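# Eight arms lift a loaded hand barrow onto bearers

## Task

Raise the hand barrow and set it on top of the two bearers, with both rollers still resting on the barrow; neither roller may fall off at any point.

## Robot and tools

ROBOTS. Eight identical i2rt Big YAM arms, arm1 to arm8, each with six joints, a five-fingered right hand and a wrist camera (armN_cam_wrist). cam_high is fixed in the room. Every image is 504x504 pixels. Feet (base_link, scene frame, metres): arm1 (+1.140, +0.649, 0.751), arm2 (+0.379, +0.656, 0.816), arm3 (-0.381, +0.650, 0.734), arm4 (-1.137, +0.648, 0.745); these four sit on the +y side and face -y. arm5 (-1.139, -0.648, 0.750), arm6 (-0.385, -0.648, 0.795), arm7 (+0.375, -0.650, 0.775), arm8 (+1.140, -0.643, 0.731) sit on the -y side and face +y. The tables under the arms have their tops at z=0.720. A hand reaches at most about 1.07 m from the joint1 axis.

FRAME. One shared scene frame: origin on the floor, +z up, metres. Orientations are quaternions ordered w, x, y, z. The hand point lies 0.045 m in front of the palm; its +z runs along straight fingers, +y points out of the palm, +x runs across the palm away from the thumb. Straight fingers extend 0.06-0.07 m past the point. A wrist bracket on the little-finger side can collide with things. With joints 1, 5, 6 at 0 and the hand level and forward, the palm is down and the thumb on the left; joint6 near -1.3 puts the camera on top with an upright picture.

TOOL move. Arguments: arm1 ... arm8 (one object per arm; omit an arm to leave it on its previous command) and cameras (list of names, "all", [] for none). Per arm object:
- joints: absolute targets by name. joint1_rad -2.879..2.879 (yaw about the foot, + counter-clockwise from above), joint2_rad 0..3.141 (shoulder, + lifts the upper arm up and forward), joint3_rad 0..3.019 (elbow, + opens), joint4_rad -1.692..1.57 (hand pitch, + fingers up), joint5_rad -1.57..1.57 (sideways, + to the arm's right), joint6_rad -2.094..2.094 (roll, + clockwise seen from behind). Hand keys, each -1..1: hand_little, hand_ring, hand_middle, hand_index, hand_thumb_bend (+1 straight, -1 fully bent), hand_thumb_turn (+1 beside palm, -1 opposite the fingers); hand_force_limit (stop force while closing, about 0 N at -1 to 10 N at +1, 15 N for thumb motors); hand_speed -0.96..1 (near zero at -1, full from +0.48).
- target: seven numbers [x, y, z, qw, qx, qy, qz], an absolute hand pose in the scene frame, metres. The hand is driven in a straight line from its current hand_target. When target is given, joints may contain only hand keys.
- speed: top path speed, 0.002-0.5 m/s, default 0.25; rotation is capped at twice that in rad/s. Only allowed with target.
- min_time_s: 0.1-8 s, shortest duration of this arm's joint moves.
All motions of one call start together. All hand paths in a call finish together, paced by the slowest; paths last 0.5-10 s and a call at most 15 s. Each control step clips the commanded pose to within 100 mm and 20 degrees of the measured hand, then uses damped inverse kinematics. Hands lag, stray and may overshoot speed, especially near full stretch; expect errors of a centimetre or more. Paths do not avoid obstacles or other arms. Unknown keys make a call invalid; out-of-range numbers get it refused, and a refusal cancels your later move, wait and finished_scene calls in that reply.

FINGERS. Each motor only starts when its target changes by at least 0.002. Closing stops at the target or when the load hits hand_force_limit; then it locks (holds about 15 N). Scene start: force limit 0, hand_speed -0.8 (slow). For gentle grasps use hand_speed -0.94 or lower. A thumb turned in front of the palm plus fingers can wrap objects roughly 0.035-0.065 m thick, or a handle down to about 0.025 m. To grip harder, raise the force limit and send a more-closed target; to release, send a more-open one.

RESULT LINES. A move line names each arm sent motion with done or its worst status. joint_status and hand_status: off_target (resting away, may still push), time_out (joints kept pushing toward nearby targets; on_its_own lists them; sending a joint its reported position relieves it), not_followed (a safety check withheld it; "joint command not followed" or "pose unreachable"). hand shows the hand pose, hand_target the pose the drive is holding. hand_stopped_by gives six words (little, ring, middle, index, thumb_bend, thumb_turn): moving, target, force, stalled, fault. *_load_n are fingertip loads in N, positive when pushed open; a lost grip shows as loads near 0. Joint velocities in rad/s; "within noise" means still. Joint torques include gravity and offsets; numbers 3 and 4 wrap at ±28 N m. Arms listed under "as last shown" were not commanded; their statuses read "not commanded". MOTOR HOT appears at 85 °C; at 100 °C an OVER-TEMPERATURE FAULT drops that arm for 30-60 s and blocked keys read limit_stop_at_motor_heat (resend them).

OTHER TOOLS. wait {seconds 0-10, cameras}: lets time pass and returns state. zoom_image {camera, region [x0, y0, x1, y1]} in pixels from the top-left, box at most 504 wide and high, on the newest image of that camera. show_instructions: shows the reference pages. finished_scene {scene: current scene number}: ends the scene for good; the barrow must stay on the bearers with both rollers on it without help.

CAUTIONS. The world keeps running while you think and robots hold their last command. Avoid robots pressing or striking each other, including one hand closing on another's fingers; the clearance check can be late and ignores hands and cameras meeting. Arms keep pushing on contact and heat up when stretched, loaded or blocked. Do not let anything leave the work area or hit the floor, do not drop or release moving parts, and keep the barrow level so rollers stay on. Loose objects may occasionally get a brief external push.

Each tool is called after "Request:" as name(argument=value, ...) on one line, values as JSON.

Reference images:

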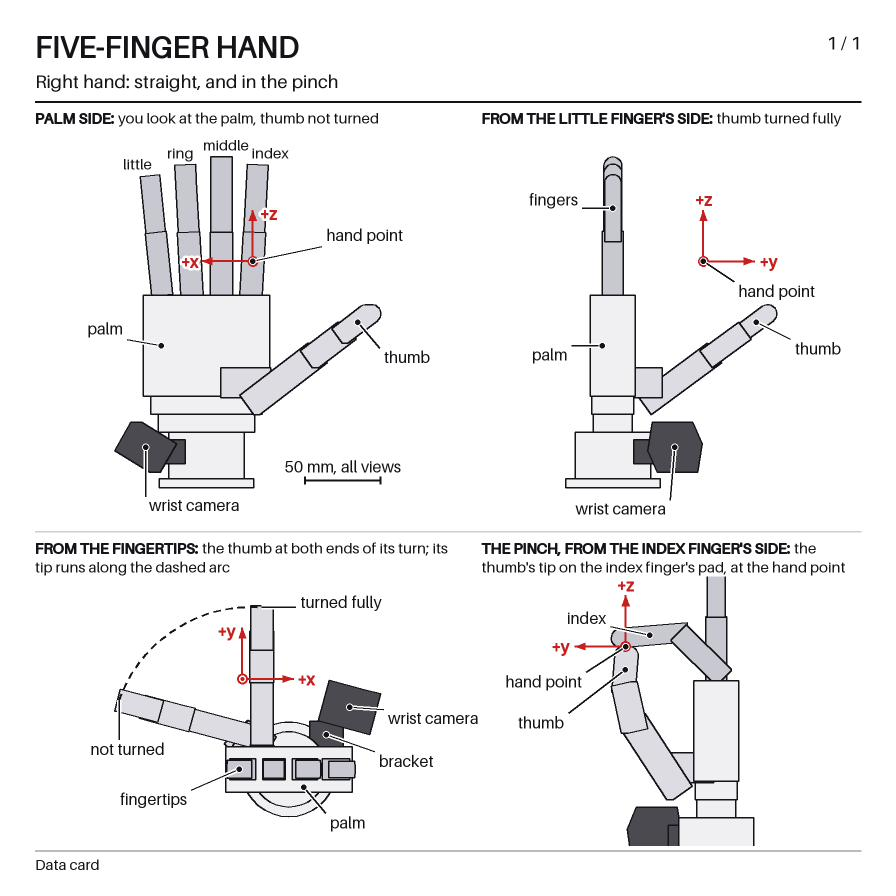

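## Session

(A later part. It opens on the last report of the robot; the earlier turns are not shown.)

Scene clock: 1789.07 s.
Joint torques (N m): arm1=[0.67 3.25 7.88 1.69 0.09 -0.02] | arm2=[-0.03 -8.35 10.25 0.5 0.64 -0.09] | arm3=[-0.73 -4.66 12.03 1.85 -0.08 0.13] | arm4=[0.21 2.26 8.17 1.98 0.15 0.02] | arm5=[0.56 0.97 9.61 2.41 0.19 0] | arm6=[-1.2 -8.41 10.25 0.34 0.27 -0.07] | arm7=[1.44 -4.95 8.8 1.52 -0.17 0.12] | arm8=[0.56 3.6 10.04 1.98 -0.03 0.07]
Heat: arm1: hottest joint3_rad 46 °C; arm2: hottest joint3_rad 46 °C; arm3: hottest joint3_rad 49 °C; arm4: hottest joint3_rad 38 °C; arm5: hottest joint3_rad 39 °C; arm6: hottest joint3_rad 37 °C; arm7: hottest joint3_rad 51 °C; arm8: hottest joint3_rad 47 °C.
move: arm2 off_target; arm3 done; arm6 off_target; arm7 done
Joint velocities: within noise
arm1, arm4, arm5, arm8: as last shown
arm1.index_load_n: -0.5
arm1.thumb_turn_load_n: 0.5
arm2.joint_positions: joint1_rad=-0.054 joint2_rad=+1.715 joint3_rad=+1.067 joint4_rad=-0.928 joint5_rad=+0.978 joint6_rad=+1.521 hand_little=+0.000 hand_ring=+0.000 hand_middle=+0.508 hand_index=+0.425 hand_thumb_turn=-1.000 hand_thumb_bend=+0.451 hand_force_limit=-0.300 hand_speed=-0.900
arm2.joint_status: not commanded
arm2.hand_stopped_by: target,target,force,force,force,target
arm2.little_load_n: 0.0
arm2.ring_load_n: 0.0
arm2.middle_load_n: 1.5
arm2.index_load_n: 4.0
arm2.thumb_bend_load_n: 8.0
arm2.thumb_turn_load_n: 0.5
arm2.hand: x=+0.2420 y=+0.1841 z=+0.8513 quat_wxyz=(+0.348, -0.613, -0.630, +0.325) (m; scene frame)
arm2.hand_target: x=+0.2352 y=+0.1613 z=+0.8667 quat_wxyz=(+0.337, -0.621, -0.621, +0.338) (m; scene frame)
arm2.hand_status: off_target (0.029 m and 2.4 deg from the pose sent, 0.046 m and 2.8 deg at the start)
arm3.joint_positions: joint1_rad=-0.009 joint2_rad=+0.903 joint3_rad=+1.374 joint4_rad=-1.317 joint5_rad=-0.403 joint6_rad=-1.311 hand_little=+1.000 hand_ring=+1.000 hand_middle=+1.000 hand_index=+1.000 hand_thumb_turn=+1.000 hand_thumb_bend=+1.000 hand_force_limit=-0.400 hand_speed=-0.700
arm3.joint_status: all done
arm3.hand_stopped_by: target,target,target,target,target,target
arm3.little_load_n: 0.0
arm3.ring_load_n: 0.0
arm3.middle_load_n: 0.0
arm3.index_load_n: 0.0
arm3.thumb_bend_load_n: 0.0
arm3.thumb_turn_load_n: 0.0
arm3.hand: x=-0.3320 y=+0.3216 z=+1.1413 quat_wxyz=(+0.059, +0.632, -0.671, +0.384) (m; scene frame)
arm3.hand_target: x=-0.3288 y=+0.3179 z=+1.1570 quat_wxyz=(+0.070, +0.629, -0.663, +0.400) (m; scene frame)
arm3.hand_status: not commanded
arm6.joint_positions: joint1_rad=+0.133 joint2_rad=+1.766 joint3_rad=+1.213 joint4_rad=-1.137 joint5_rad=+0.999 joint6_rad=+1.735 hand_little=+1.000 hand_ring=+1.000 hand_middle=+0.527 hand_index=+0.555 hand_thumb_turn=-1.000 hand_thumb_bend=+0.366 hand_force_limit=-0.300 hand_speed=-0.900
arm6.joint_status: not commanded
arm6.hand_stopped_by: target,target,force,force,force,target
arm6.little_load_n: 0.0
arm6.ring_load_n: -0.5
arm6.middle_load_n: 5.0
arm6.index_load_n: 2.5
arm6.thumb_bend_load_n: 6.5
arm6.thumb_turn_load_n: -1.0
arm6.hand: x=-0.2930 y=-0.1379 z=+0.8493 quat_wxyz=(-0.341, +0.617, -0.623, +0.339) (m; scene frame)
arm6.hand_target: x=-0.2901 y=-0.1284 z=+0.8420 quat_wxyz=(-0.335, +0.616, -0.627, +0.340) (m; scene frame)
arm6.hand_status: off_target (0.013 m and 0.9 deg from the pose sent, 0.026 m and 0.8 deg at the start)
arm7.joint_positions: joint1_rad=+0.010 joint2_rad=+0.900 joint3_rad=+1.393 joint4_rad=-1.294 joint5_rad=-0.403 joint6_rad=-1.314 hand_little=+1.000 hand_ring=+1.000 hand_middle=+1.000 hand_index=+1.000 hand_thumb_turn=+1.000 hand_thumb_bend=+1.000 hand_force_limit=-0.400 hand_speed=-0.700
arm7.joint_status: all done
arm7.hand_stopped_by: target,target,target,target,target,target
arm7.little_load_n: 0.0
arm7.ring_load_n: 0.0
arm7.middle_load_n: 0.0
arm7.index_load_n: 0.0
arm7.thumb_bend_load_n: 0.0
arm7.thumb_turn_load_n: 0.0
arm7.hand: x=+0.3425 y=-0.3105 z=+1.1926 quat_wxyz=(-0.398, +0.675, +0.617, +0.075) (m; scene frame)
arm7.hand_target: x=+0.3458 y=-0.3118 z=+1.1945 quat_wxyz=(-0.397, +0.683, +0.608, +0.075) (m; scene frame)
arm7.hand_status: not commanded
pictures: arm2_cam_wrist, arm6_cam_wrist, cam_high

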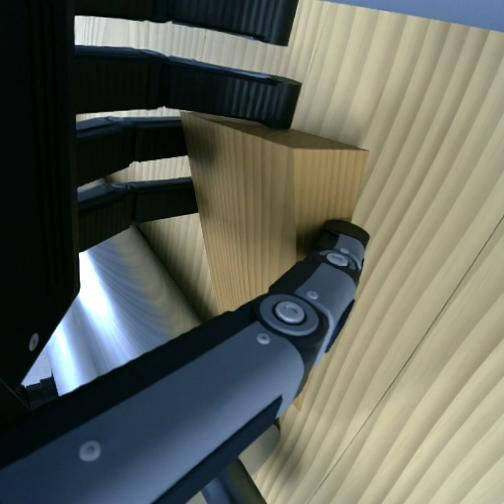

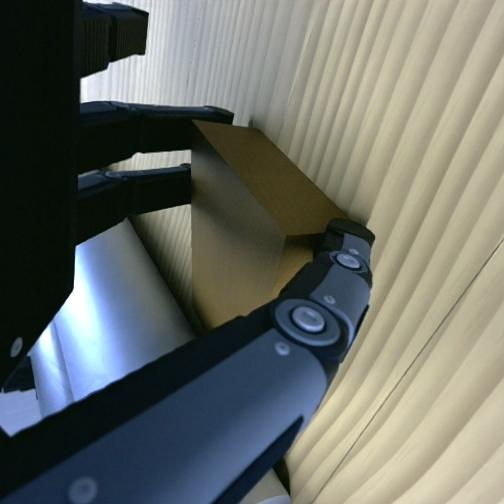

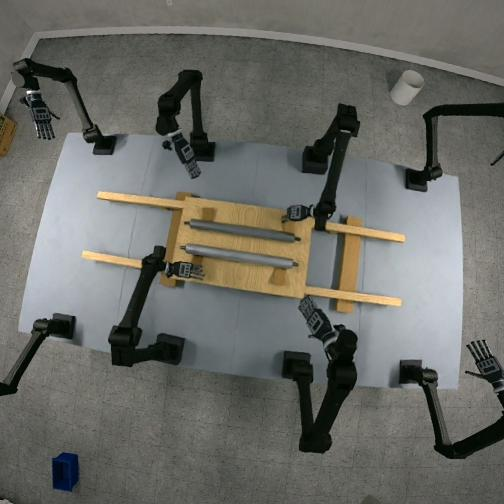

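Request:
move(arm2={"target": [0.235, 0.147, 0.856, 0.3374, -0.6214, -0.6214, 0.3374], "speed": 0.03}, arm6={"target": [-0.293, -0.1379, 0.849, 0.341, -0.617, 0.623, -0.339], "speed": 0.03})

Request:
move(arm6={"joints": {"hand_speed": -0.7, "hand_index": 1.0, "hand_middle": 1.0, "hand_thumb_bend": 1.0}}, cameras=["arm2_cam_wrist", "arm6_cam_wrist", "cam_high"])

Request:
zoom_image(camera="cam_high", region=[170, 180, 330, 300])

Scene clock: 1802.17 s.
Joint torques (N m): arm1=[0.91 2.9 7.94 1.87 0.02 0.01] | arm2=[-0.21 -8.88 10.06 0.72 0.64 -0.07] | arm3=[-0.44 -4.6 12 1.87 -0.07 0.13] | arm4=[0.32 2.49 8.17 1.89 0.14 0.01] | arm5=[0.44 0.97 9.59 2.4 0.2 0] | arm6=[-0.44 -10.99 7.32 0.43 0.52 -0.06] | arm7=[1.38 -4.78 8.77 1.44 -0.17 0.13] | arm8=[0.56 3.6 10.04 1.98 -0.03 0.07]
Heat: arm1: hottest joint3_rad 46 °C; arm2: hottest joint3_rad 47 °C; arm3: hottest joint3_rad 50 °C; arm4: hottest joint3_rad 38 °C; arm5: hottest joint3_rad 39 °C; arm6: hottest joint3_rad 37 °C; arm7: hottest joint3_rad 51 °C; arm8: hottest joint3_rad 47 °C.
move: arm2 off_target; arm6 done
Joint velocities: within noise
arm1, arm3, arm4, arm5, arm7, arm8: as last shown
arm1.ring_load_n: 0.0
arm1.index_load_n: 0.0
arm1.thumb_turn_load_n: 0.0
arm2.joint_positions: joint1_rad=-0.054 joint2_rad=+1.758 joint3_rad=+1.101 joint4_rad=-0.922 joint5_rad=+0.978 joint6_rad=+1.521 hand_little=+0.000 hand_ring=+0.000 hand_middle=+0.508 hand_index=+0.425 hand_thumb_turn=-1.000 hand_thumb_bend=+0.451 hand_force_limit=-0.300 hand_speed=-0.900
arm2.joint_status: not commanded
arm2.hand_stopped_by: target,target,force,force,force,target
arm2.little_load_n: 0.0
arm2.ring_load_n: 0.0
arm2.middle_load_n: 1.5
arm2.index_load_n: 4.0
arm2.thumb_bend_load_n: 8.0
arm2.thumb_turn_load_n: 1.0
arm2.hand: x=+0.2416 y=+0.1715 z=+0.8430 quat_wxyz=(+0.349, -0.613, -0.631, +0.324) (m; scene frame)
arm2.hand_target: x=+0.2352 y=+0.1483 z=+0.8568 quat_wxyz=(+0.337, -0.621, -0.621, +0.338) (m; scene frame)
arm2.hand_status: off_target (0.029 m and 2.5 deg from the pose sent, 0.038 m and 2.4 deg at the start)
arm6.joint_positions: joint1_rad=+0.133 joint2_rad=+1.766 joint3_rad=+1.213 joint4_rad=-1.137 joint5_rad=+1.002 joint6_rad=+1.735 hand_little=+1.000 hand_ring=+1.000 hand_middle=+0.527 hand_index=+0.555 hand_thumb_turn=-1.000 hand_thumb_bend=+0.366 hand_force_limit=-0.300 hand_speed=-0.900
arm6.joint_status: not commanded
arm6.hand_stopped_by: target,target,force,force,force,target
arm6.little_load_n: 0.0
arm6.ring_load_n: 0.0
arm6.middle_load_n: 4.5
arm6.index_load_n: 2.5
arm6.thumb_bend_load_n: 7.0
arm6.thumb_turn_load_n: 0.0
arm6.hand: x=-0.2926 y=-0.1378 z=+0.8497 quat_wxyz=(-0.342, +0.617, -0.622, +0.340) (m; scene frame)
arm6.hand_target: x=-0.2931 y=-0.1378 z=+0.8489 quat_wxyz=(-0.341, +0.617, -0.623, +0.339) (m; scene frame)
arm6.hand_status: done (0.001 m and 0.2 deg from the pose sent, 0.000 m and 0.1 deg at the start)
pictures: none

Scene clock: 1804.13 s.
Joint torques (N m): arm1=[0.73 2.9 8.06 1.94 0.11 -0.06] | arm2=[-0.15 -8.82 10.06 0.69 0.65 -0.06] | arm3=[-0.44 -4.48 12 1.8 -0.09 0.14] | arm4=[-0.44 2.84 8.16 1.84 0.15 0.02] | arm5=[0.5 0.91 9.61 2.4 0.2 -0.01] | arm6=[0.56 -10.75 7.49 0.44 -0.34 -0.06] | arm7=[1.14 -5.13 8.73 1.5 -0.18 0.14] | arm8=[0.56 3.6 10.04 1.98 -0.03 0.07]
Heat: arm1: hottest joint3_rad 46 °C; arm2: hottest joint3_rad 47 °C; arm3: hottest joint3_rad 50 °C; arm4: hottest joint3_rad 38 °C; arm5: hottest joint3_rad 39 °C; arm6: hottest joint3_rad 37 °C; arm7: hottest joint3_rad 51 °C; arm8: hottest joint3_rad 47 °C.
move: arm6 done
Joint velocities: within noise
arm1, arm2, arm3, arm4, arm5, arm7, arm8: as last shown
arm1.middle_load_n: -0.5
arm2.thumb_turn_load_n: 0.5
arm3.thumb_turn_load_n: -0.5
arm6.joint_positions: joint1_rad=+0.121 joint2_rad=+1.763 joint3_rad=+1.211 joint4_rad=-1.137 joint5_rad=+1.023 joint6_rad=+1.735 hand_little=+1.000 hand_ring=+1.000 hand_middle=+1.000 hand_index=+1.000 hand_thumb_turn=-1.000 hand_thumb_bend=+0.996 hand_force_limit=-0.300 hand_speed=-0.700
arm6.joint_status: all done
arm6.hand_stopped_by: target,target,target,target,target,target
arm6.little_load_n: 0.0
arm6.ring_load_n: 0.0
arm6.middle_load_n: -0.5
arm6.index_load_n: 0.0
arm6.thumb_bend_load_n: -5.0
arm6.thumb_turn_load_n: -1.0
arm6.hand: x=-0.2835 y=-0.1388 z=+0.8534 quat_wxyz=(-0.348, +0.610, -0.622, +0.347) (m; scene frame)
arm6.hand_target: x=-0.2931 y=-0.1378 z=+0.8491 quat_wxyz=(-0.341, +0.617, -0.623, +0.339) (m; scene frame)
arm6.hand_status: not commanded
arm8.index_load_n: -0.5
pictures: arm2_cam_wrist, arm6_cam_wrist, cam_high

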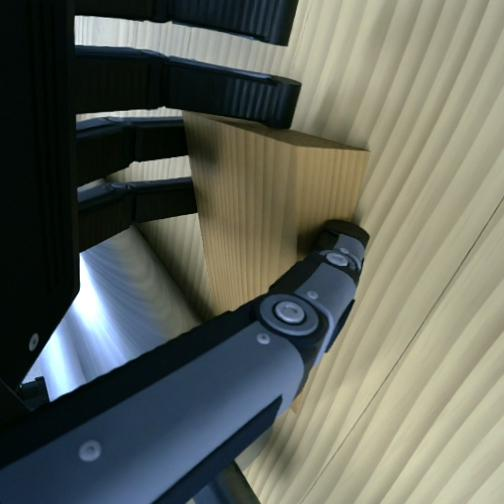

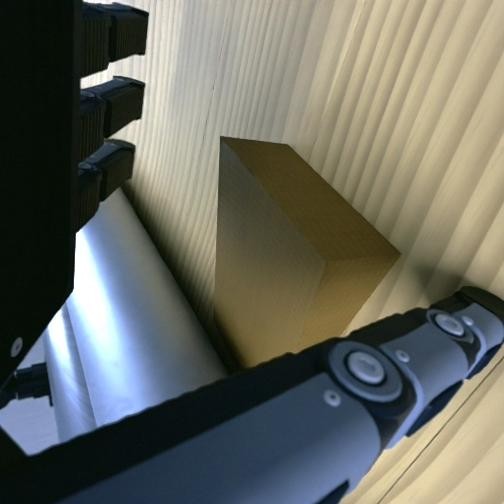

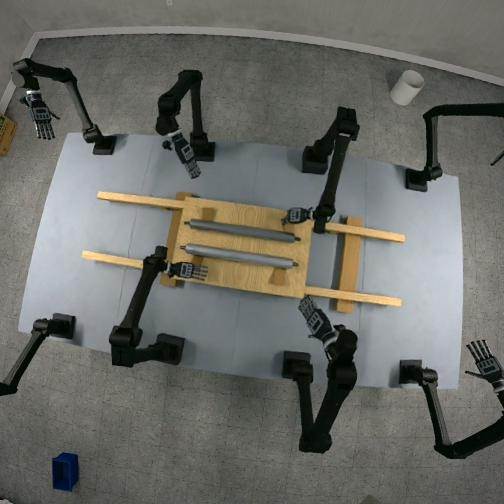

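Scaled by 3.150 from the camera's 504x504 image, which has a finer 720x720 frame.

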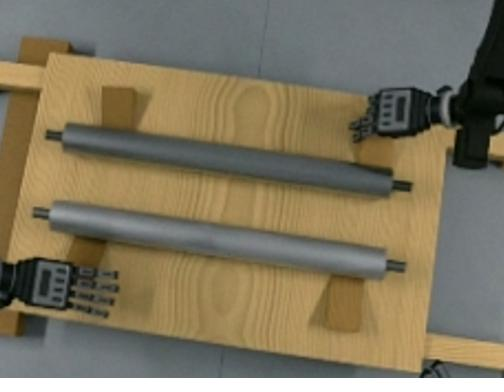

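Request:
move(arm2={"target": [0.2416, 0.1715, 0.843, 0.349, -0.613, -0.631, 0.324], "speed": 0.03}, arm6={"target": [-0.2835, -0.1688, 0.96, 0.341, -0.617, 0.623, -0.339], "speed": 0.06}, cameras=["cam_high"])

Request:
move(arm2={"joints": {"hand_speed": -0.7, "hand_index": 1.0, "hand_middle": 1.0, "hand_thumb_bend": 0.65}}, arm6={"joints": {"joint1_rad": 0.0, "joint2_rad": 0.9, "joint3_rad": 1.4, "joint4_rad": -1.3, "joint5_rad": 0.4, "joint6_rad": 0.0, "hand_thumb_turn": 1.0}, "min_time_s": 3}, cameras=["arm2_cam_wrist", "arm6_cam_wrist", "cam_high"])

Request:
zoom_image(camera="cam_high", region=[170, 180, 330, 300])

Scene clock: 1830.87 s.
Joint torques (N m): arm1=[0.26 3.02 8.13 1.8 0 -0.03] | arm2=[0.67 -9.58 6.3 0.28 0.56 0.04] | arm3=[-0.38 -4.48 11.93 1.85 -0.07 0.12] | arm4=[0.56 2.67 8.17 1.91 0.13 0.01] | arm5=[0.21 0.97 9.57 2.43 0.2 -0.02] | arm6=[-0.73 -11.05 12.67 0.02 0.71 -0.14] | arm7=[1.55 -4.72 8.76 1.51 -0.19 0.11] | arm8=[0.56 3.6 10.04 1.99 -0.03 0.07]
Heat: arm1: hottest joint3_rad 46 °C; arm2: hottest joint3_rad 49 °C; arm3: hottest joint3_rad 51 °C; arm4: hottest joint3_rad 38 °C; arm5: hottest joint3_rad 39 °C; arm6: hottest joint3_rad 37 °C; arm7: hottest joint3_rad 51 °C; arm8: hottest joint3_rad 47 °C.
move: arm2 done; arm6 off_target
Joint velocities: within noise
arm1, arm3, arm4, arm5, arm7, arm8: as last shown
arm1.middle_load_n: 0.0
arm1.index_load_n: -0.5
arm2.joint_positions: joint1_rad=-0.054 joint2_rad=+1.758 joint3_rad=+1.101 joint4_rad=-0.922 joint5_rad=+0.978 joint6_rad=+1.521 hand_little=+0.000 hand_ring=+0.000 hand_middle=+0.508 hand_index=+0.425 hand_thumb_turn=-1.000 hand_thumb_bend=+0.451 hand_force_limit=-0.300 hand_speed=-0.900
arm2.joint_status: not commanded
arm2.hand_stopped_by: target,target,force,force,force,target
arm2.little_load_n: 0.0
arm2.ring_load_n: 0.0
arm2.middle_load_n: 1.5
arm2.index_load_n: 4.0
arm2.thumb_bend_load_n: 8.0
arm2.thumb_turn_load_n: 1.0
arm2.hand: x=+0.2416 y=+0.1715 z=+0.8430 quat_wxyz=(+0.349, -0.613, -0.631, +0.324) (m; scene frame)
arm2.hand_target: x=+0.2416 y=+0.1715 z=+0.8431 quat_wxyz=(+0.349, -0.613, -0.631, +0.324) (m; scene frame)
arm2.hand_status: done (0.000 m and 0.0 deg from the pose sent, 0.000 m and 0.0 deg at the start)
arm3.thumb_turn_load_n: 0.0
arm6.joint_positions: joint1_rad=+0.121 joint2_rad=+1.581 joint3_rad=+1.211 joint4_rad=-1.362 joint5_rad=+0.999 joint6_rad=+1.717 hand_little=+1.000 hand_ring=+1.000 hand_middle=+1.000 hand_index=+1.000 hand_thumb_turn=-1.000 hand_thumb_bend=+0.997 hand_force_limit=-0.300 hand_speed=-0.700
arm6.joint_status: not commanded
arm6.hand_stopped_by: target,target,target,target,target,target
arm6.little_load_n: 0.0
arm6.ring_load_n: 0.0
arm6.middle_load_n: 0.0
arm6.index_load_n: 0.0
arm6.thumb_bend_load_n: 0.0
arm6.thumb_turn_load_n: 0.0
arm6.hand: x=-0.2840 y=-0.1854 z=+0.9313 quat_wxyz=(-0.324, +0.625, -0.613, +0.358) (m; scene frame)
arm6.hand_target: x=-0.2835 y=-0.1701 z=+0.9600 quat_wxyz=(-0.341, +0.617, -0.623, +0.339) (m; scene frame)
arm6.hand_status: off_target (0.033 m and 3.3 deg from the pose sent, 0.111 m and 1.5 deg at the start)
arm7.thumb_bend_load_n: -0.5
arm8.little_load_n: 0.5
arm8.index_load_n: 0.0
pictures: cam_high

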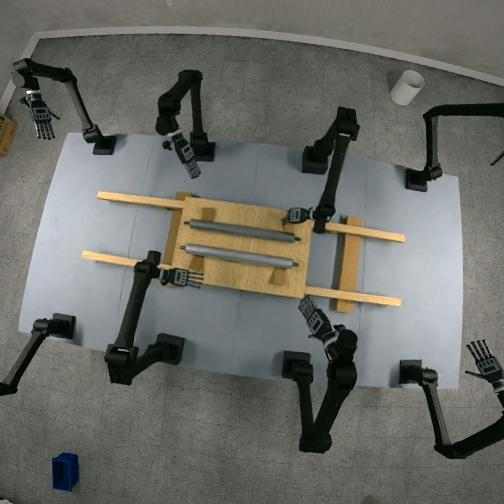

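Scene clock: 1834.80 s.
Joint torques (N m): arm1=[0.97 3.55 8.03 1.94 0.05 0.04] | arm2=[0.67 -9.41 6.31 0.35 0.56 0.05] | arm3=[-0.26 -4.48 11.99 1.98 -0.09 0.13] | arm4=[0.44 3.08 8.27 1.85 0.13 0.01] | arm5=[0.38 0.97 9.57 2.41 0.2 -0.01] | arm6=[-1.32 -2.2 14.13 2.02 0.13 -0.14] | arm7=[1.38 -4.66 8.83 1.47 -0.18 0.13] | arm8=[0.56 3.6 10.03 1.99 -0.03 0.07]
Heat: arm1: hottest joint3_rad 46 °C; arm2: hottest joint3_rad 48 °C; arm3: hottest joint3_rad 51 °C; arm4: hottest joint3_rad 38 °C; arm5: hottest joint3_rad 39 °C; arm6: hottest joint3_rad 38 °C; arm7: hottest joint3_rad 51 °C; arm8: hottest joint3_rad 47 °C.
move: arm2 done; arm6 done
Joint velocities: within noise
arm1, arm3, arm4, arm5, arm7, arm8: as last shown
arm1.index_load_n: 0.0
arm2.joint_positions: joint1_rad=-0.054 joint2_rad=+1.758 joint3_rad=+1.101 joint4_rad=-0.922 joint5_rad=+0.978 joint6_rad=+1.521 hand_little=+0.000 hand_ring=+0.000 hand_middle=+1.000 hand_index=+1.000 hand_thumb_turn=-1.000 hand_thumb_bend=+0.650 hand_force_limit=-0.300 hand_speed=-0.700
arm2.joint_status: all done
arm2.hand_stopped_by: target,target,target,target,target,target
arm2.little_load_n: 0.0
arm2.ring_load_n: 0.0
arm2.middle_load_n: 0.0
arm2.index_load_n: 0.0
arm2.thumb_bend_load_n: 0.0
arm2.thumb_turn_load_n: 0.0
arm2.hand: x=+0.2416 y=+0.1715 z=+0.8430 quat_wxyz=(+0.349, -0.613, -0.631, +0.324) (m; scene frame)
arm2.hand_target: x=+0.2416 y=+0.1715 z=+0.8431 quat_wxyz=(+0.349, -0.613, -0.631, +0.324) (m; scene frame)
arm2.hand_status: not commanded
arm6.joint_positions: joint1_rad=+0.011 joint2_rad=+0.905 joint3_rad=+1.346 joint4_rad=-1.316 joint5_rad=+0.402 joint6_rad=+0.011 hand_little=+1.000 hand_ring=+1.000 hand_middle=+1.000 hand_index=+1.000 hand_thumb_turn=+1.000 hand_thumb_bend=+0.997 hand_force_limit=-0.300 hand_speed=-0.700
arm6.joint_status: all done
arm6.hand_stopped_by: target,target,target,target,target,target
arm6.little_load_n: 0.0
arm6.ring_load_n: 0.0
arm6.middle_load_n: 0.0
arm6.index_load_n: 0.0
arm6.thumb_bend_load_n: 0.0
arm6.thumb_turn_load_n: 0.0
arm6.hand: x=-0.3262 y=-0.3342 z=+1.1831 quat_wxyz=(-0.326, +0.921, -0.090, +0.193) (m; scene frame)
arm6.hand_target: x=-0.3223 y=-0.3291 z=+1.2119 quat_wxyz=(-0.358, +0.908, -0.096, +0.194) (m; scene frame)
arm6.hand_status: not commanded
arm7.thumb_bend_load_n: 0.0
arm8.little_load_n: -0.5
pictures: arm2_cam_wrist, arm6_cam_wrist, cam_high

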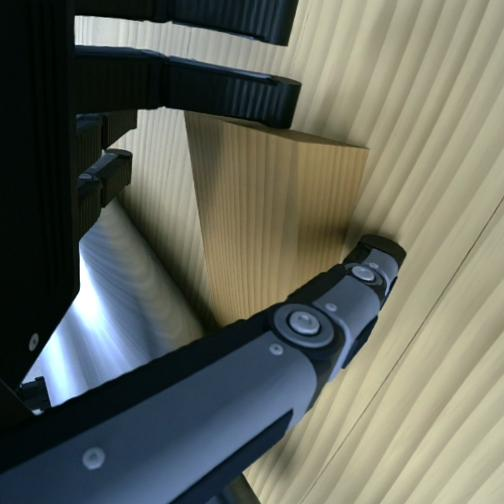

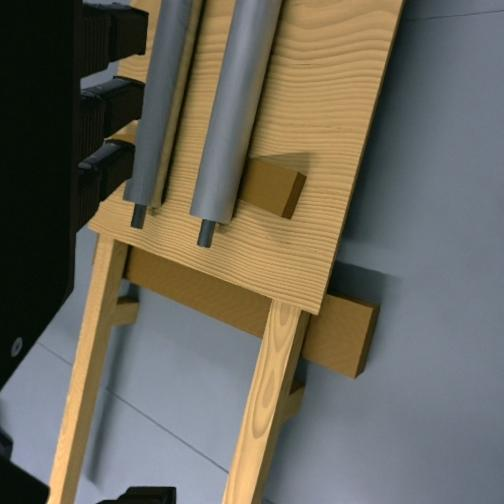

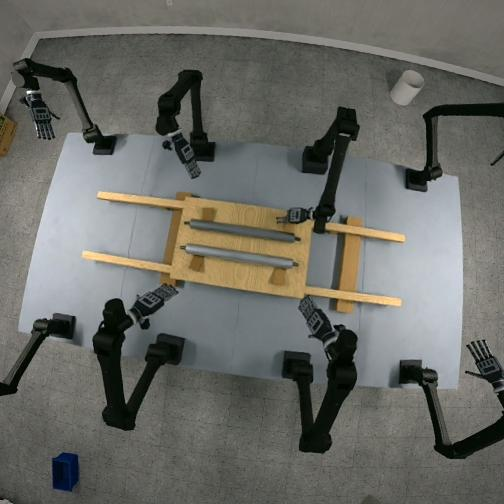

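Scaled by 3.150 from the camera's 504x504 image, which has a finer 720x720 frame.

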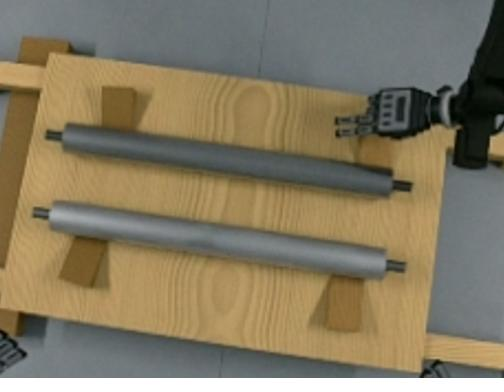

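Request:
move(arm2={"target": [0.2416, 0.2015, 0.96, 0.349, -0.613, -0.631, 0.324], "speed": 0.06}, cameras=["arm2_cam_wrist", "arm6_cam_wrist", "cam_high"])

Request:
zoom_image(camera="arm6_cam_wrist", region=[200, 260, 400, 504])

Request:
zoom_image(camera="cam_high", region=[170, 180, 330, 300])

Scene clock: 1861.47 s.
Joint torques (N m): arm1=[-0.09 3.43 8.18 1.95 0.08 0.03] | arm2=[0.5 -8.94 11.19 -0.18 0.59 -0.06] | arm3=[-0.44 -4.66 11.99 1.92 -0.08 0.12] | arm4=[0.5 2.78 8.27 1.85 0.16 0.02] | arm5=[0.38 0.91 9.59 2.39 0.2 -0.01] | arm6=[-1.32 -2.2 14.13 2.02 0.13 -0.14] | arm7=[1.2 -4.78 8.79 1.52 -0.16 0.13] | arm8=[0.56 3.6 10.04 1.99 -0.03 0.07]
Heat: arm1: hottest joint3_rad 46 °C; arm2: hottest joint3_rad 45 °C; arm3: hottest joint3_rad 52 °C; arm4: hottest joint3_rad 38 °C; arm5: hottest joint3_rad 39 °C; arm6: hottest joint3_rad 45 °C; arm7: hottest joint3_rad 50 °C; arm8: hottest joint3_rad 47 °C.
move: arm2 off_target
Joint velocities: within noise
arm1.joint_positions: joint1_rad=+0.422 joint2_rad=+0.569 joint3_rad=+1.445 joint4_rad=-1.261 joint5_rad=-0.036 joint6_rad=-1.141 hand_little=+1.000 hand_ring=+1.000 hand_middle=+1.000 hand_index=+1.000 hand_thumb_turn=+1.000 hand_thumb_bend=+1.000 hand_force_limit=+0.000 hand_speed=-0.800
arm1.joint_status: not commanded
arm1.hand_stopped_by: target,target,target,target,target,target
arm1.little_load_n: 0.0
arm1.ring_load_n: 0.0
arm1.middle_load_n: 0.0
arm1.index_load_n: 0.0
arm1.thumb_bend_load_n: 0.0
arm1.thumb_turn_load_n: 0.0
arm1.hand: x=+1.1954 y=+0.4382 z=+1.2852 quat_wxyz=(+0.180, +0.592, -0.581, +0.529) (m; scene frame)
arm1.hand_target: x=+1.1943 y=+0.4406 z=+1.2934 quat_wxyz=(+0.183, +0.588, -0.577, +0.536) (m; scene frame)
arm1.hand_status: not commanded
arm2.joint_positions: joint1_rad=-0.054 joint2_rad=+1.545 joint3_rad=+1.101 joint4_rad=-1.191 joint5_rad=+0.978 joint6_rad=+1.521 hand_little=+0.000 hand_ring=+0.000 hand_middle=+1.000 hand_index=+1.000 hand_thumb_turn=-1.000 hand_thumb_bend=+0.650 hand_force_limit=-0.300 hand_speed=-0.700
arm2.joint_status: not commanded
arm2.hand_stopped_by: target,target,target,target,target,target
arm2.little_load_n: 0.0
arm2.ring_load_n: 0.0
arm2.middle_load_n: 0.0
arm2.index_load_n: 0.0
arm2.thumb_bend_load_n: 0.0
arm2.thumb_turn_load_n: 0.0
arm2.hand: x=+0.2440 y=+0.2218 z=+0.9317 quat_wxyz=(+0.366, -0.603, -0.640, +0.305) (m; scene frame)
arm2.hand_target: x=+0.2417 y=+0.2030 z=+0.9602 quat_wxyz=(+0.349, -0.613, -0.631, +0.324) (m; scene frame)
arm2.hand_status: off_target (0.035 m and 3.3 deg from the pose sent, 0.121 m and 0.0 deg at the start)
arm3, arm6, arm7: as last shown
arm4.joint_positions: joint1_rad=+0.393 joint2_rad=+0.615 joint3_rad=+1.428 joint4_rad=-1.470 joint5_rad=+0.232 joint6_rad=-0.967 hand_little=+1.000 hand_ring=+1.000 hand_middle=+1.000 hand_index=+1.000 hand_thumb_turn=+1.000 hand_thumb_bend=+1.000 hand_force_limit=+0.000 hand_speed=-0.800
arm4.joint_status: not commanded
arm4.hand_stopped_by: target,target,target,target,target,target
arm4.little_load_n: 0.0
arm4.ring_load_n: 0.0
arm4.middle_load_n: 0.0
arm4.index_load_n: 0.0
arm4.thumb_bend_load_n: 0.0
arm4.thumb_turn_load_n: 0.0
arm4.hand: x=-1.1281 y=+0.4521 z=+1.2234 quat_wxyz=(+0.224, +0.532, -0.718, +0.390) (m; scene frame)
arm4.hand_target: x=-1.1282 y=+0.4524 z=+1.2334 quat_wxyz=(+0.226, +0.527, -0.714, +0.401) (m; scene frame)
arm4.hand_status: not commanded
arm5.joint_positions: joint1_rad=+0.016 joint2_rad=+0.634 joint3_rad=+1.460 joint4_rad=-1.240 joint5_rad=+0.272 joint6_rad=-1.309 hand_little=+1.000 hand_ring=+1.000 hand_middle=+1.000 hand_index=+1.000 hand_thumb_turn=+1.000 hand_thumb_bend=+1.000 hand_force_limit=+0.000 hand_speed=-0.800
arm5.joint_status: not commanded
arm5.hand_stopped_by: target,target,target,target,target,target
arm5.little_load_n: 0.0
arm5.ring_load_n: 0.0
arm5.middle_load_n: 0.0
arm5.index_load_n: 0.0
arm5.thumb_bend_load_n: 0.0
arm5.thumb_turn_load_n: 0.0
arm5.hand: x=-1.0457 y=-0.4224 z=+1.2995 quat_wxyz=(-0.379, +0.690, +0.465, +0.406) (m; scene frame)
arm5.hand_target: x=-1.0454 y=-0.4250 z=+1.3099 quat_wxyz=(-0.388, +0.685, +0.459, +0.411) (m; scene frame)
arm5.hand_status: not commanded
arm6.joint_positions: joint1_rad=+0.011 joint2_rad=+0.905 joint3_rad=+1.346 joint4_rad=-1.316 joint5_rad=+0.402 joint6_rad=+0.010 hand_little=+1.000 hand_ring=+1.000 hand_middle=+1.000 hand_index=+1.000 hand_thumb_turn=+1.000 hand_thumb_bend=+0.997 hand_force_limit=-0.300 hand_speed=-0.700
arm6.little_load_n: -0.5
arm6.hand: x=-0.3262 y=-0.3342 z=+1.1831 quat_wxyz=(-0.326, +0.921, -0.089, +0.193) (m; scene frame)
arm8.joint_positions: joint1_rad=-0.086 joint2_rad=+0.579 joint3_rad=+1.321 joint4_rad=-1.405 joint5_rad=-0.054 joint6_rad=-1.146 hand_little=+1.000 hand_ring=+1.000 hand_middle=+1.000 hand_index=+1.000 hand_thumb_turn=+1.000 hand_thumb_bend=+1.000 hand_force_limit=+0.000 hand_speed=-0.800
arm8.joint_status: not commanded
arm8.hand_stopped_by: target,target,target,target,target,target
arm8.little_load_n: -0.5
arm8.ring_load_n: 0.0
arm8.middle_load_n: 0.0
arm8.index_load_n: 0.0
arm8.thumb_bend_load_n: 0.0
arm8.thumb_turn_load_n: 0.0
arm8.hand: x=+1.1807 y=-0.4394 z=+1.1749 quat_wxyz=(-0.377, +0.758, +0.483, +0.223) (m; scene frame)
arm8.hand_target: x=+1.1807 y=-0.4395 z=+1.1861 quat_wxyz=(-0.387, +0.753, +0.480, +0.230) (m; scene frame)
arm8.hand_status: not commanded
pictures: arm2_cam_wrist, arm6_cam_wrist, cam_high

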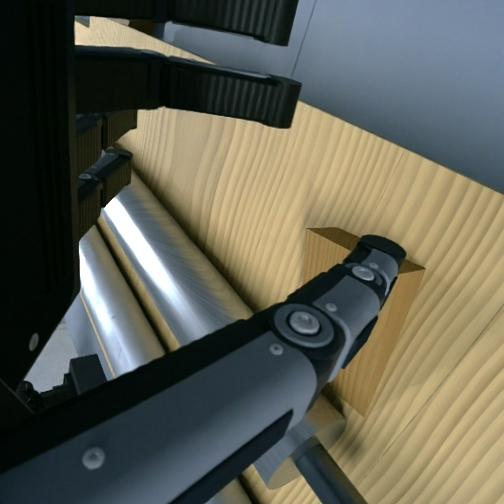

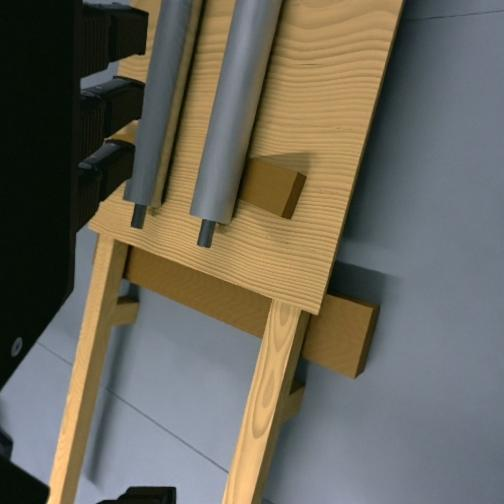

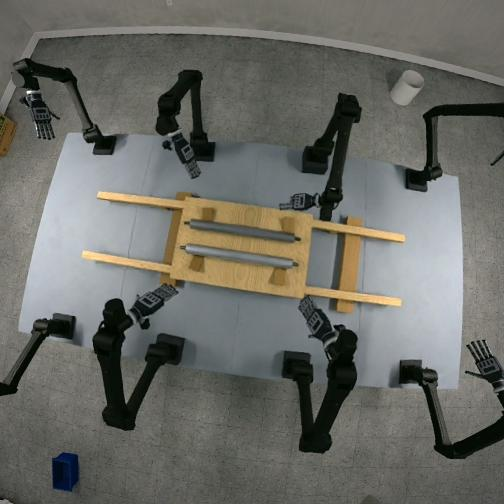

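Scaled by 2.066 from the camera's 504x504 image, which has a finer 720x720 frame.

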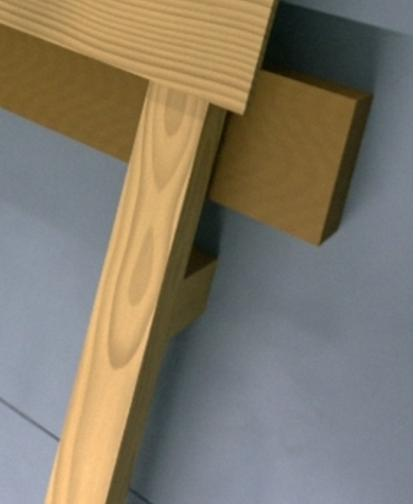

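Scaled by 3.150 from the camera's 504x504 image, which has a finer 720x720 frame.

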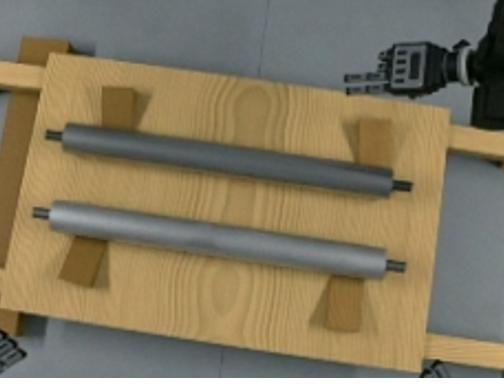

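Request:
move(arm2={"joints": {"joint1_rad": 0.0, "joint2_rad": 0.7, "joint3_rad": 1.4, "joint4_rad": -1.3, "joint5_rad": 0.4, "joint6_rad": 0.5, "hand_thumb_turn": 1.0, "hand_ring": 1.0, "hand_little": 1.0}, "min_time_s": 3}, arm1={"joints": {"joint1_rad": -0.5, "joint2_rad": 1.0, "joint3_rad": 1.3, "joint4_rad": -1.1, "joint5_rad": -0.4, "joint6_rad": 0.0, "hand_thumb_turn": -1.0}, "min_time_s": 4}, arm4={"joints": {"joint1_rad": 0.7, "joint2_rad": 1.0, "joint3_rad": 1.3, "joint4_rad": -1.1, "joint5_rad": 0.5, "joint6_rad": 0.0, "hand_thumb_turn": -1.0}, "min_time_s": 4}, arm5={"joints": {"joint1_rad": -0.5, "joint2_rad": 1.0, "joint3_rad": 1.3, "joint4_rad": -1.1, "joint5_rad": -0.4, "joint6_rad": 0.0, "hand_thumb_turn": -1.0}, "min_time_s": 4}, arm8={"joints": {"joint1_rad": 0.7, "joint2_rad": 1.0, "joint3_rad": 1.3, "joint4_rad": -1.1, "joint5_rad": 0.5, "joint6_rad": 0.0, "hand_thumb_turn": -1.0}, "min_time_s": 4}, cameras=["arm1_cam_wrist", "arm4_cam_wrist", "arm5_cam_wrist", "arm8_cam_wrist", "cam_high"])

Scene clock: 2052.07 s.
Joint torques (N m): arm1=[0.38 -4.19 8.7 1.91 -0.39 0.16] | arm2=[2.02 2.26 10.93 1.48 0.06 -0.1] | arm3=[-0.62 -4.6 11.93 1.92 -0.07 0.15] | arm4=[1.73 -4.72 8.08 2.14 0.47 0.15] | arm5=[-0.56 -5.36 9.22 2.39 -0.27 0.09] | arm6=[-1.26 -2.2 14.13 2.02 0.13 -0.14] | arm7=[1.44 -4.72 8.72 1.48 -0.17 0.13] | arm8=[1.08 -3.43 10.09 2.17 0.48 0.14]
Heat: arm1: hottest joint3_rad 46 °C; arm2: hottest joint3_rad 57 °C; arm3: hottest joint3_rad 53 °C; arm4: hottest joint3_rad 39 °C; arm5: hottest joint3_rad 39 °C; arm6: hottest joint3_rad 53 °C; arm7: hottest joint3_rad 50 °C; arm8: hottest joint3_rad 47 °C.
move: arm1 done; arm2 done; arm4 done; arm5 done; arm8 done
Joint velocities: arm1=[within noise] | arm2=[within noise] | arm3=[within noise] | arm4=[-0.015 -0.005 -0.007 -0.012 -0.154 0.007] | arm5=[within noise] | arm6=[within noise] | arm7=[within noise] | arm8=[within noise]
arm1.joint_positions: joint1_rad=-0.488 joint2_rad=+0.992 joint3_rad=+1.305 joint4_rad=-1.112 joint5_rad=-0.397 joint6_rad=-0.015 hand_little=+1.000 hand_ring=+1.000 hand_middle=+1.000 hand_index=+1.000 hand_thumb_turn=-1.000 hand_thumb_bend=+1.000 hand_force_limit=+0.000 hand_speed=-0.800
arm1.joint_status: all done
arm1.hand_stopped_by: target,target,target,target,target,target
arm1.little_load_n: 0.0
arm1.ring_load_n: 0.0
arm1.middle_load_n: 0.0
arm1.index_load_n: 0.0
arm1.thumb_bend_load_n: 0.0
arm1.thumb_turn_load_n: 0.0
arm1.hand: x=+1.0623 y=+0.2820 z=+1.1364 quat_wxyz=(-0.087, -0.140, -0.901, +0.401) (m; scene frame)
arm1.hand_target: x=+1.0574 y=+0.2787 z=+1.1338 quat_wxyz=(-0.089, -0.151, -0.899, +0.401) (m; scene frame)
arm1.hand_status: not commanded
arm2.joint_positions: joint1_rad=-0.014 joint2_rad=+0.696 joint3_rad=+1.349 joint4_rad=-1.293 joint5_rad=+0.402 joint6_rad=+0.516 hand_little=+1.000 hand_ring=+1.000 hand_middle=+1.000 hand_index=+1.000 hand_thumb_turn=+1.000 hand_thumb_bend=+0.650 hand_force_limit=-0.300 hand_speed=-0.700
arm2.joint_status: all done
arm2.hand_stopped_by: target,target,target,target,target,target
arm2.little_load_n: 0.0
arm2.ring_load_n: 0.0
arm2.middle_load_n: 0.0
arm2.index_load_n: 0.0
arm2.thumb_bend_load_n: 0.0
arm2.thumb_turn_load_n: 0.0
arm2.hand: x=+0.3665 y=+0.3811 z=+1.2808 quat_wxyz=(+0.061, -0.299, -0.825, +0.475) (m; scene frame)
arm2.hand_target: x=+0.3705 y=+0.3844 z=+1.3034 quat_wxyz=(+0.054, -0.287, -0.820, +0.492) (m; scene frame)
arm2.hand_status: not commanded
arm3, arm6, arm7: as last shown
arm4.joint_positions: joint1_rad=+0.682 joint2_rad=+0.994 joint3_rad=+1.301 joint4_rad=-1.118 joint5_rad=+0.497 joint6_rad=-0.014 hand_little=+1.000 hand_ring=+1.000 hand_middle=+1.000 hand_index=+1.000 hand_thumb_turn=-1.000 hand_thumb_bend=+1.000 hand_force_limit=+0.000 hand_speed=-0.800
arm4.joint_status: all done
arm4.hand_stopped_by: target,target,target,target,target,target
arm4.little_load_n: 0.0
arm4.ring_load_n: 0.0
arm4.middle_load_n: 0.0
arm4.index_load_n: 0.0
arm4.thumb_bend_load_n: 0.0
arm4.thumb_turn_load_n: 0.0
arm4.hand: x=-0.9426 y=+0.3225 z=+1.1136 quat_wxyz=(+0.098, +0.234, -0.874, +0.414) (m; scene frame)
arm4.hand_target: x=-0.9329 y=+0.3214 z=+1.1133 quat_wxyz=(+0.091, +0.234, -0.872, +0.421) (m; scene frame)
arm4.hand_status: not commanded
arm5.joint_positions: joint1_rad=-0.486 joint2_rad=+0.991 joint3_rad=+1.308 joint4_rad=-1.113 joint5_rad=-0.397 joint6_rad=-0.010 hand_little=+1.000 hand_ring=+1.000 hand_middle=+1.000 hand_index=+1.000 hand_thumb_turn=-1.000 hand_thumb_bend=+1.000 hand_force_limit=+0.000 hand_speed=-0.800
arm5.joint_status: all done
arm5.hand_stopped_by: target,target,target,target,target,target
arm5.little_load_n: 0.0
arm5.ring_load_n: 0.0
arm5.middle_load_n: 0.0
arm5.index_load_n: 0.0
arm5.thumb_bend_load_n: 0.0
arm5.thumb_turn_load_n: 0.0
arm5.hand: x=-1.0744 y=-0.2820 z=+1.1405 quat_wxyz=(-0.404, +0.901, -0.122, -0.102) (m; scene frame)
arm5.hand_target: x=-1.0682 y=-0.2786 z=+1.1358 quat_wxyz=(-0.403, +0.900, -0.133, -0.103) (m; scene frame)
arm5.hand_status: not commanded
arm6.little_load_n: 0.0
arm6.index_load_n: -0.5
arm8.joint_positions: joint1_rad=+0.693 joint2_rad=+0.988 joint3_rad=+1.295 joint4_rad=-1.116 joint5_rad=+0.497 joint6_rad=-0.008 hand_little=+1.000 hand_ring=+1.000 hand_middle=+1.000 hand_index=+1.000 hand_thumb_turn=-1.000 hand_thumb_bend=+1.000 hand_force_limit=+0.000 hand_speed=-0.800
arm8.joint_status: all done
arm8.hand_stopped_by: target,target,target,target,target,target
arm8.little_load_n: 0.0
arm8.ring_load_n: 0.0
arm8.middle_load_n: 0.0
arm8.index_load_n: 0.0
arm8.thumb_bend_load_n: 0.0
arm8.thumb_turn_load_n: 0.0
arm8.hand: x=+0.9401 y=-0.3252 z=+1.1008 quat_wxyz=(-0.418, +0.871, +0.245, +0.083) (m; scene frame)
arm8.hand_target: x=+0.9330 y=-0.3212 z=+1.1011 quat_wxyz=(-0.422, +0.870, +0.242, +0.079) (m; scene frame)
arm8.hand_status: not commanded
pictures: arm1_cam_wrist, arm4_cam_wrist, arm5_cam_wrist, arm8_cam_wrist, cam_high

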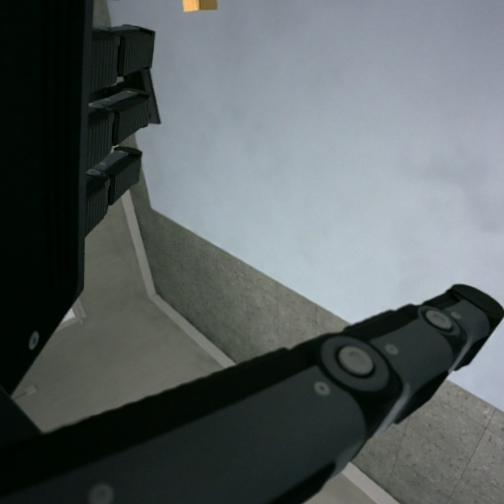

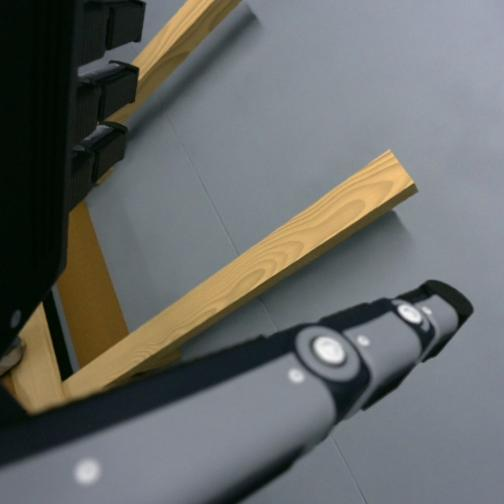

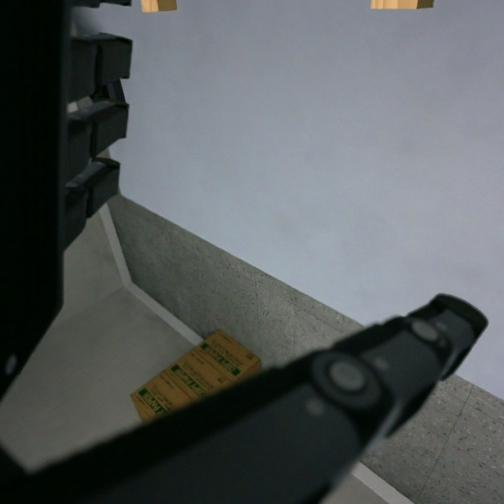

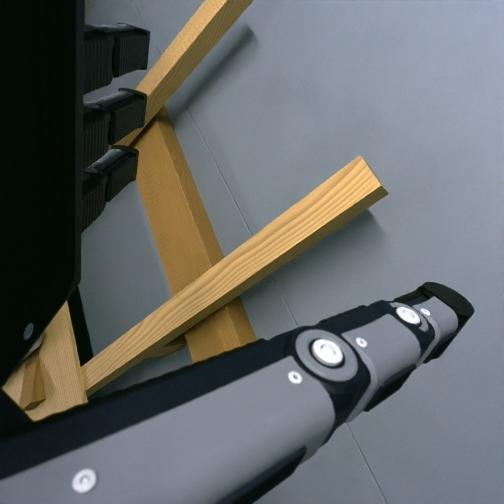

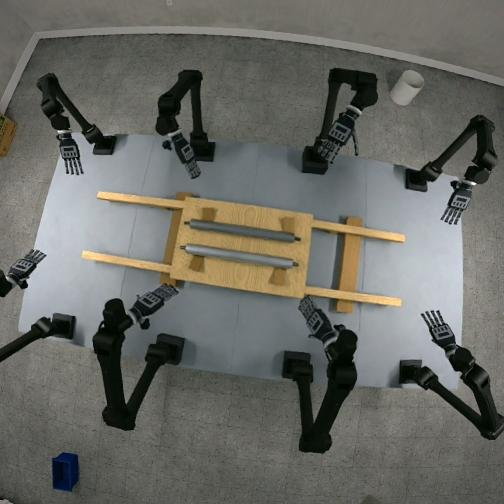

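Request:
move(arm1={"target": [0.95, 0.192, 0.90, 0, 0, 0.9063, -0.4226], "speed": 0.15}, arm4={"target": [-0.91, 0.226, 0.90, 0, 0, 0.9063, -0.4226], "speed": 0.15}, arm5={"target": [-0.97, -0.175, 0.90, 0.4226, -0.9063, 0, 0], "speed": 0.15}, arm8={"target": [0.87, -0.207, 0.90, 0.4226, -0.9063, 0, 0], "speed": 0.15}, cameras=["arm1_cam_wrist", "arm4_cam_wrist", "arm5_cam_wrist", "arm8_cam_wrist", "cam_high"])

Scene clock: 2070.37 s.
Joint torques (N m): arm1=[-0.26 -7.47 8.83 1.84 -0.39 -0.21] | arm2=[1.96 2.32 10.99 1.46 0.07 -0.1] | arm3=[-0.62 -4.54 12.01 1.88 -0.08 0.13] | arm4=[-1.26 -8.41 8.06 2.11 0.15 0.2] | arm5=[-0.5 -10.05 9.13 2.44 -0.01 -0.1] | arm6=[-1.26 -2.26 14.13 2.02 0.13 -0.13] | arm7=[1.49 -4.89 8.76 1.48 -0.16 0.13] | arm8=[-0.03 -8.59 10.24 2.17 0.25 0.17]
Heat: arm1: hottest joint3_rad 47 °C; arm2: hottest joint3_rad 54 °C; arm3: hottest joint3_rad 53 °C; arm4: hottest joint3_rad 41 °C; arm5: hottest joint3_rad 39 °C; arm6: hottest joint3_rad 53 °C; arm7: hottest joint3_rad 50 °C; arm8: hottest joint3_rad 46 °C.
move: arm1 done; arm4 done; arm5 off_target; arm8 done
Joint velocities: within noise
arm1.joint_positions: joint1_rad=-0.558 joint2_rad=+1.331 joint3_rad=+0.967 joint4_rad=-0.413 joint5_rad=-0.419 joint6_rad=-0.372 hand_little=+1.000 hand_ring=+1.000 hand_middle=+1.000 hand_index=+1.000 hand_thumb_turn=-1.000 hand_thumb_bend=+1.000 hand_force_limit=+0.000 hand_speed=-0.800
arm1.joint_status: not commanded
arm1.hand_stopped_by: target,target,target,target,target,target
arm1.little_load_n: 0.0
arm1.ring_load_n: 0.0
arm1.middle_load_n: 0.0
arm1.index_load_n: 0.0
arm1.thumb_bend_load_n: 0.0
arm1.thumb_turn_load_n: 0.0
arm1.hand: x=+0.9570 y=+0.1917 z=+0.9052 quat_wxyz=(-0.004, -0.002, -0.906, +0.423) (m; scene frame)
arm1.hand_target: x=+0.9500 y=+0.1922 z=+0.9001 quat_wxyz=(+0.000, +0.000, -0.906, +0.422) (m; scene frame)
arm1.hand_status: done (0.009 m and 0.5 deg from the pose sent, 0.277 m and 19.0 deg at the start)
arm2, arm3, arm6, arm7: as last shown
arm4.joint_positions: joint1_rad=+0.547 joint2_rad=+1.209 joint3_rad=+0.871 joint4_rad=-0.451 joint5_rad=+0.410 joint6_rad=+0.372 hand_little=+1.000 hand_ring=+1.000 hand_middle=+1.000 hand_index=+1.000 hand_thumb_turn=-1.000 hand_thumb_bend=+1.000 hand_force_limit=+0.000 hand_speed=-0.800
arm4.joint_status: not commanded
arm4.hand_stopped_by: target,target,target,target,target,target
arm4.little_load_n: 0.0
arm4.ring_load_n: 0.0
arm4.middle_load_n: 0.0
arm4.index_load_n: 0.0
arm4.thumb_bend_load_n: 0.0
arm4.thumb_turn_load_n: 0.0
arm4.hand: x=-0.9068 y=+0.2336 z=+0.8995 quat_wxyz=(+0.004, +0.015, -0.908, +0.418) (m; scene frame)
arm4.hand_target: x=-0.9101 y=+0.2262 z=+0.9001 quat_wxyz=(+0.000, +0.000, -0.906, +0.423) (m; scene frame)
arm4.hand_status: done (0.008 m and 1.9 deg from the pose sent, 0.237 m and 29.5 deg at the start)
arm5.joint_positions: joint1_rad=-0.524 joint2_rad=+1.343 joint3_rad=+0.976 joint4_rad=-0.396 joint5_rad=-0.361 joint6_rad=-0.330 hand_little=+1.000 hand_ring=+1.000 hand_middle=+1.000 hand_index=+1.000 hand_thumb_turn=-1.000 hand_thumb_bend=+1.000 hand_force_limit=+0.000 hand_speed=-0.800
arm5.joint_status: not commanded
arm5.hand_stopped_by: target,target,target,target,target,target
arm5.little_load_n: 0.0
arm5.ring_load_n: 0.0
arm5.middle_load_n: 0.0
arm5.index_load_n: 0.0
arm5.thumb_bend_load_n: -0.5
arm5.thumb_turn_load_n: 0.0
arm5.hand: x=-0.9787 y=-0.1740 z=+0.9066 quat_wxyz=(-0.424, +0.906, +0.002, -0.006) (m; scene frame)
arm5.hand_target: x=-0.9702 y=-0.1753 z=+0.8999 quat_wxyz=(-0.422, +0.906, +0.000, +0.000) (m; scene frame)
arm5.hand_status: off_target (0.011 m and 0.7 deg from the pose sent, 0.283 m and 18.3 deg at the start)
arm6.index_load_n: 0.0
arm7.ring_load_n: -0.5
arm8.joint_positions: joint1_rad=+0.595 joint2_rad=+1.297 joint3_rad=+0.984 joint4_rad=-0.502 joint5_rad=+0.477 joint6_rad=+0.433 hand_little=+1.000 hand_ring=+1.000 hand_middle=+1.000 hand_index=+1.000 hand_thumb_turn=-1.000 hand_thumb_bend=+1.000 hand_force_limit=+0.000 hand_speed=-0.800
arm8.joint_status: not commanded
arm8.hand_stopped_by: target,target,target,target,target,target
arm8.little_load_n: 0.0
arm8.ring_load_n: 0.0
arm8.middle_load_n: 0.0
arm8.index_load_n: 0.0
arm8.thumb_bend_load_n: 0.0
arm8.thumb_turn_load_n: 0.0
arm8.hand: x=+0.8717 y=-0.2146 z=+0.9001 quat_wxyz=(-0.419, +0.908, +0.009, +0.004) (m; scene frame)
arm8.hand_target: x=+0.8702 y=-0.2071 z=+0.9000 quat_wxyz=(-0.423, +0.906, +0.000, +0.000) (m; scene frame)
arm8.hand_status: done (0.008 m and 1.1 deg from the pose sent, 0.243 m and 29.9 deg at the start)
pictures: arm1_cam_wrist, arm4_cam_wrist, arm5_cam_wrist, arm8_cam_wrist, cam_high

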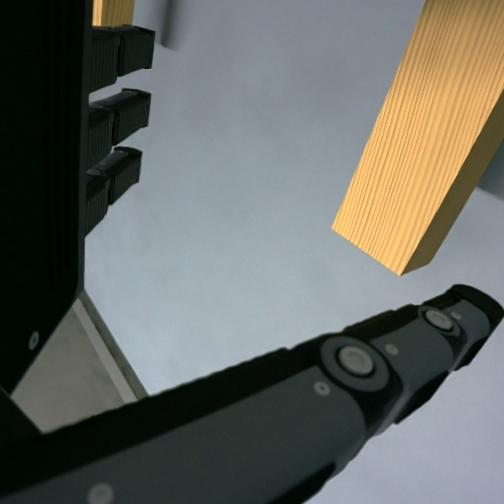

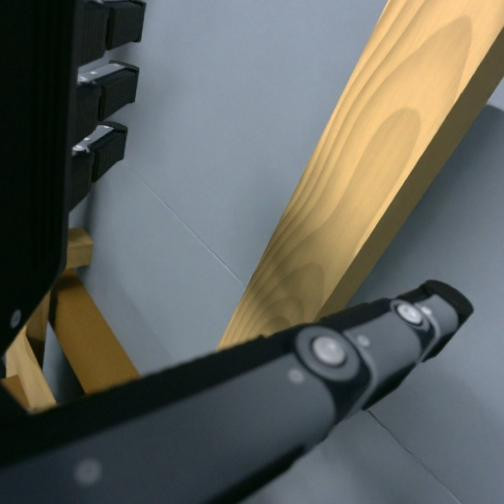

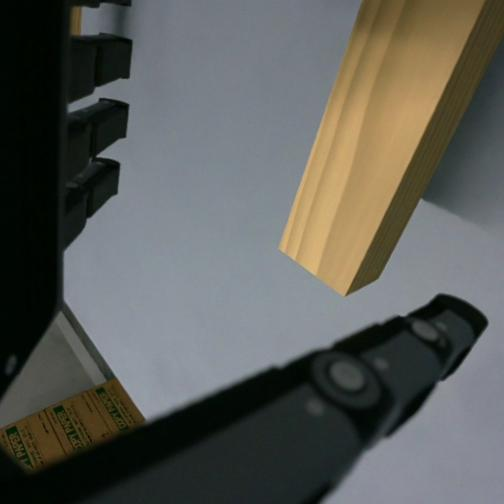

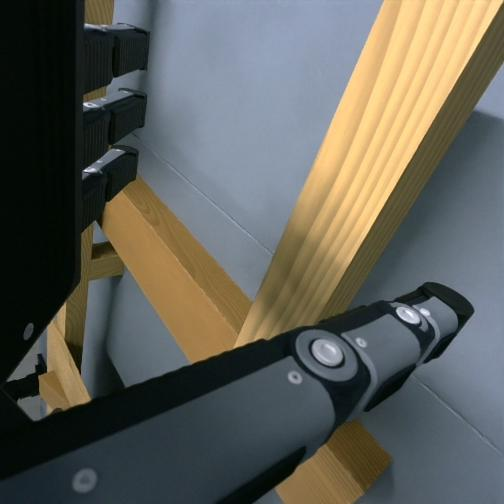

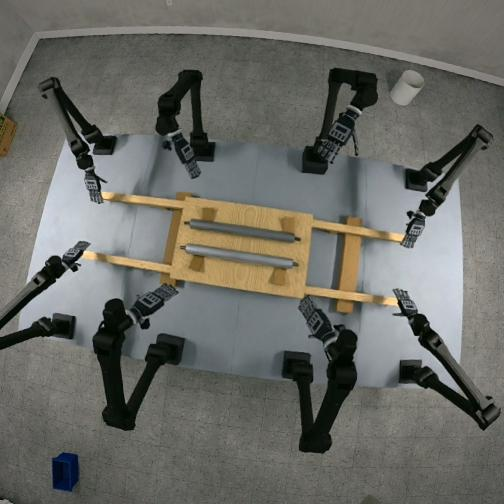

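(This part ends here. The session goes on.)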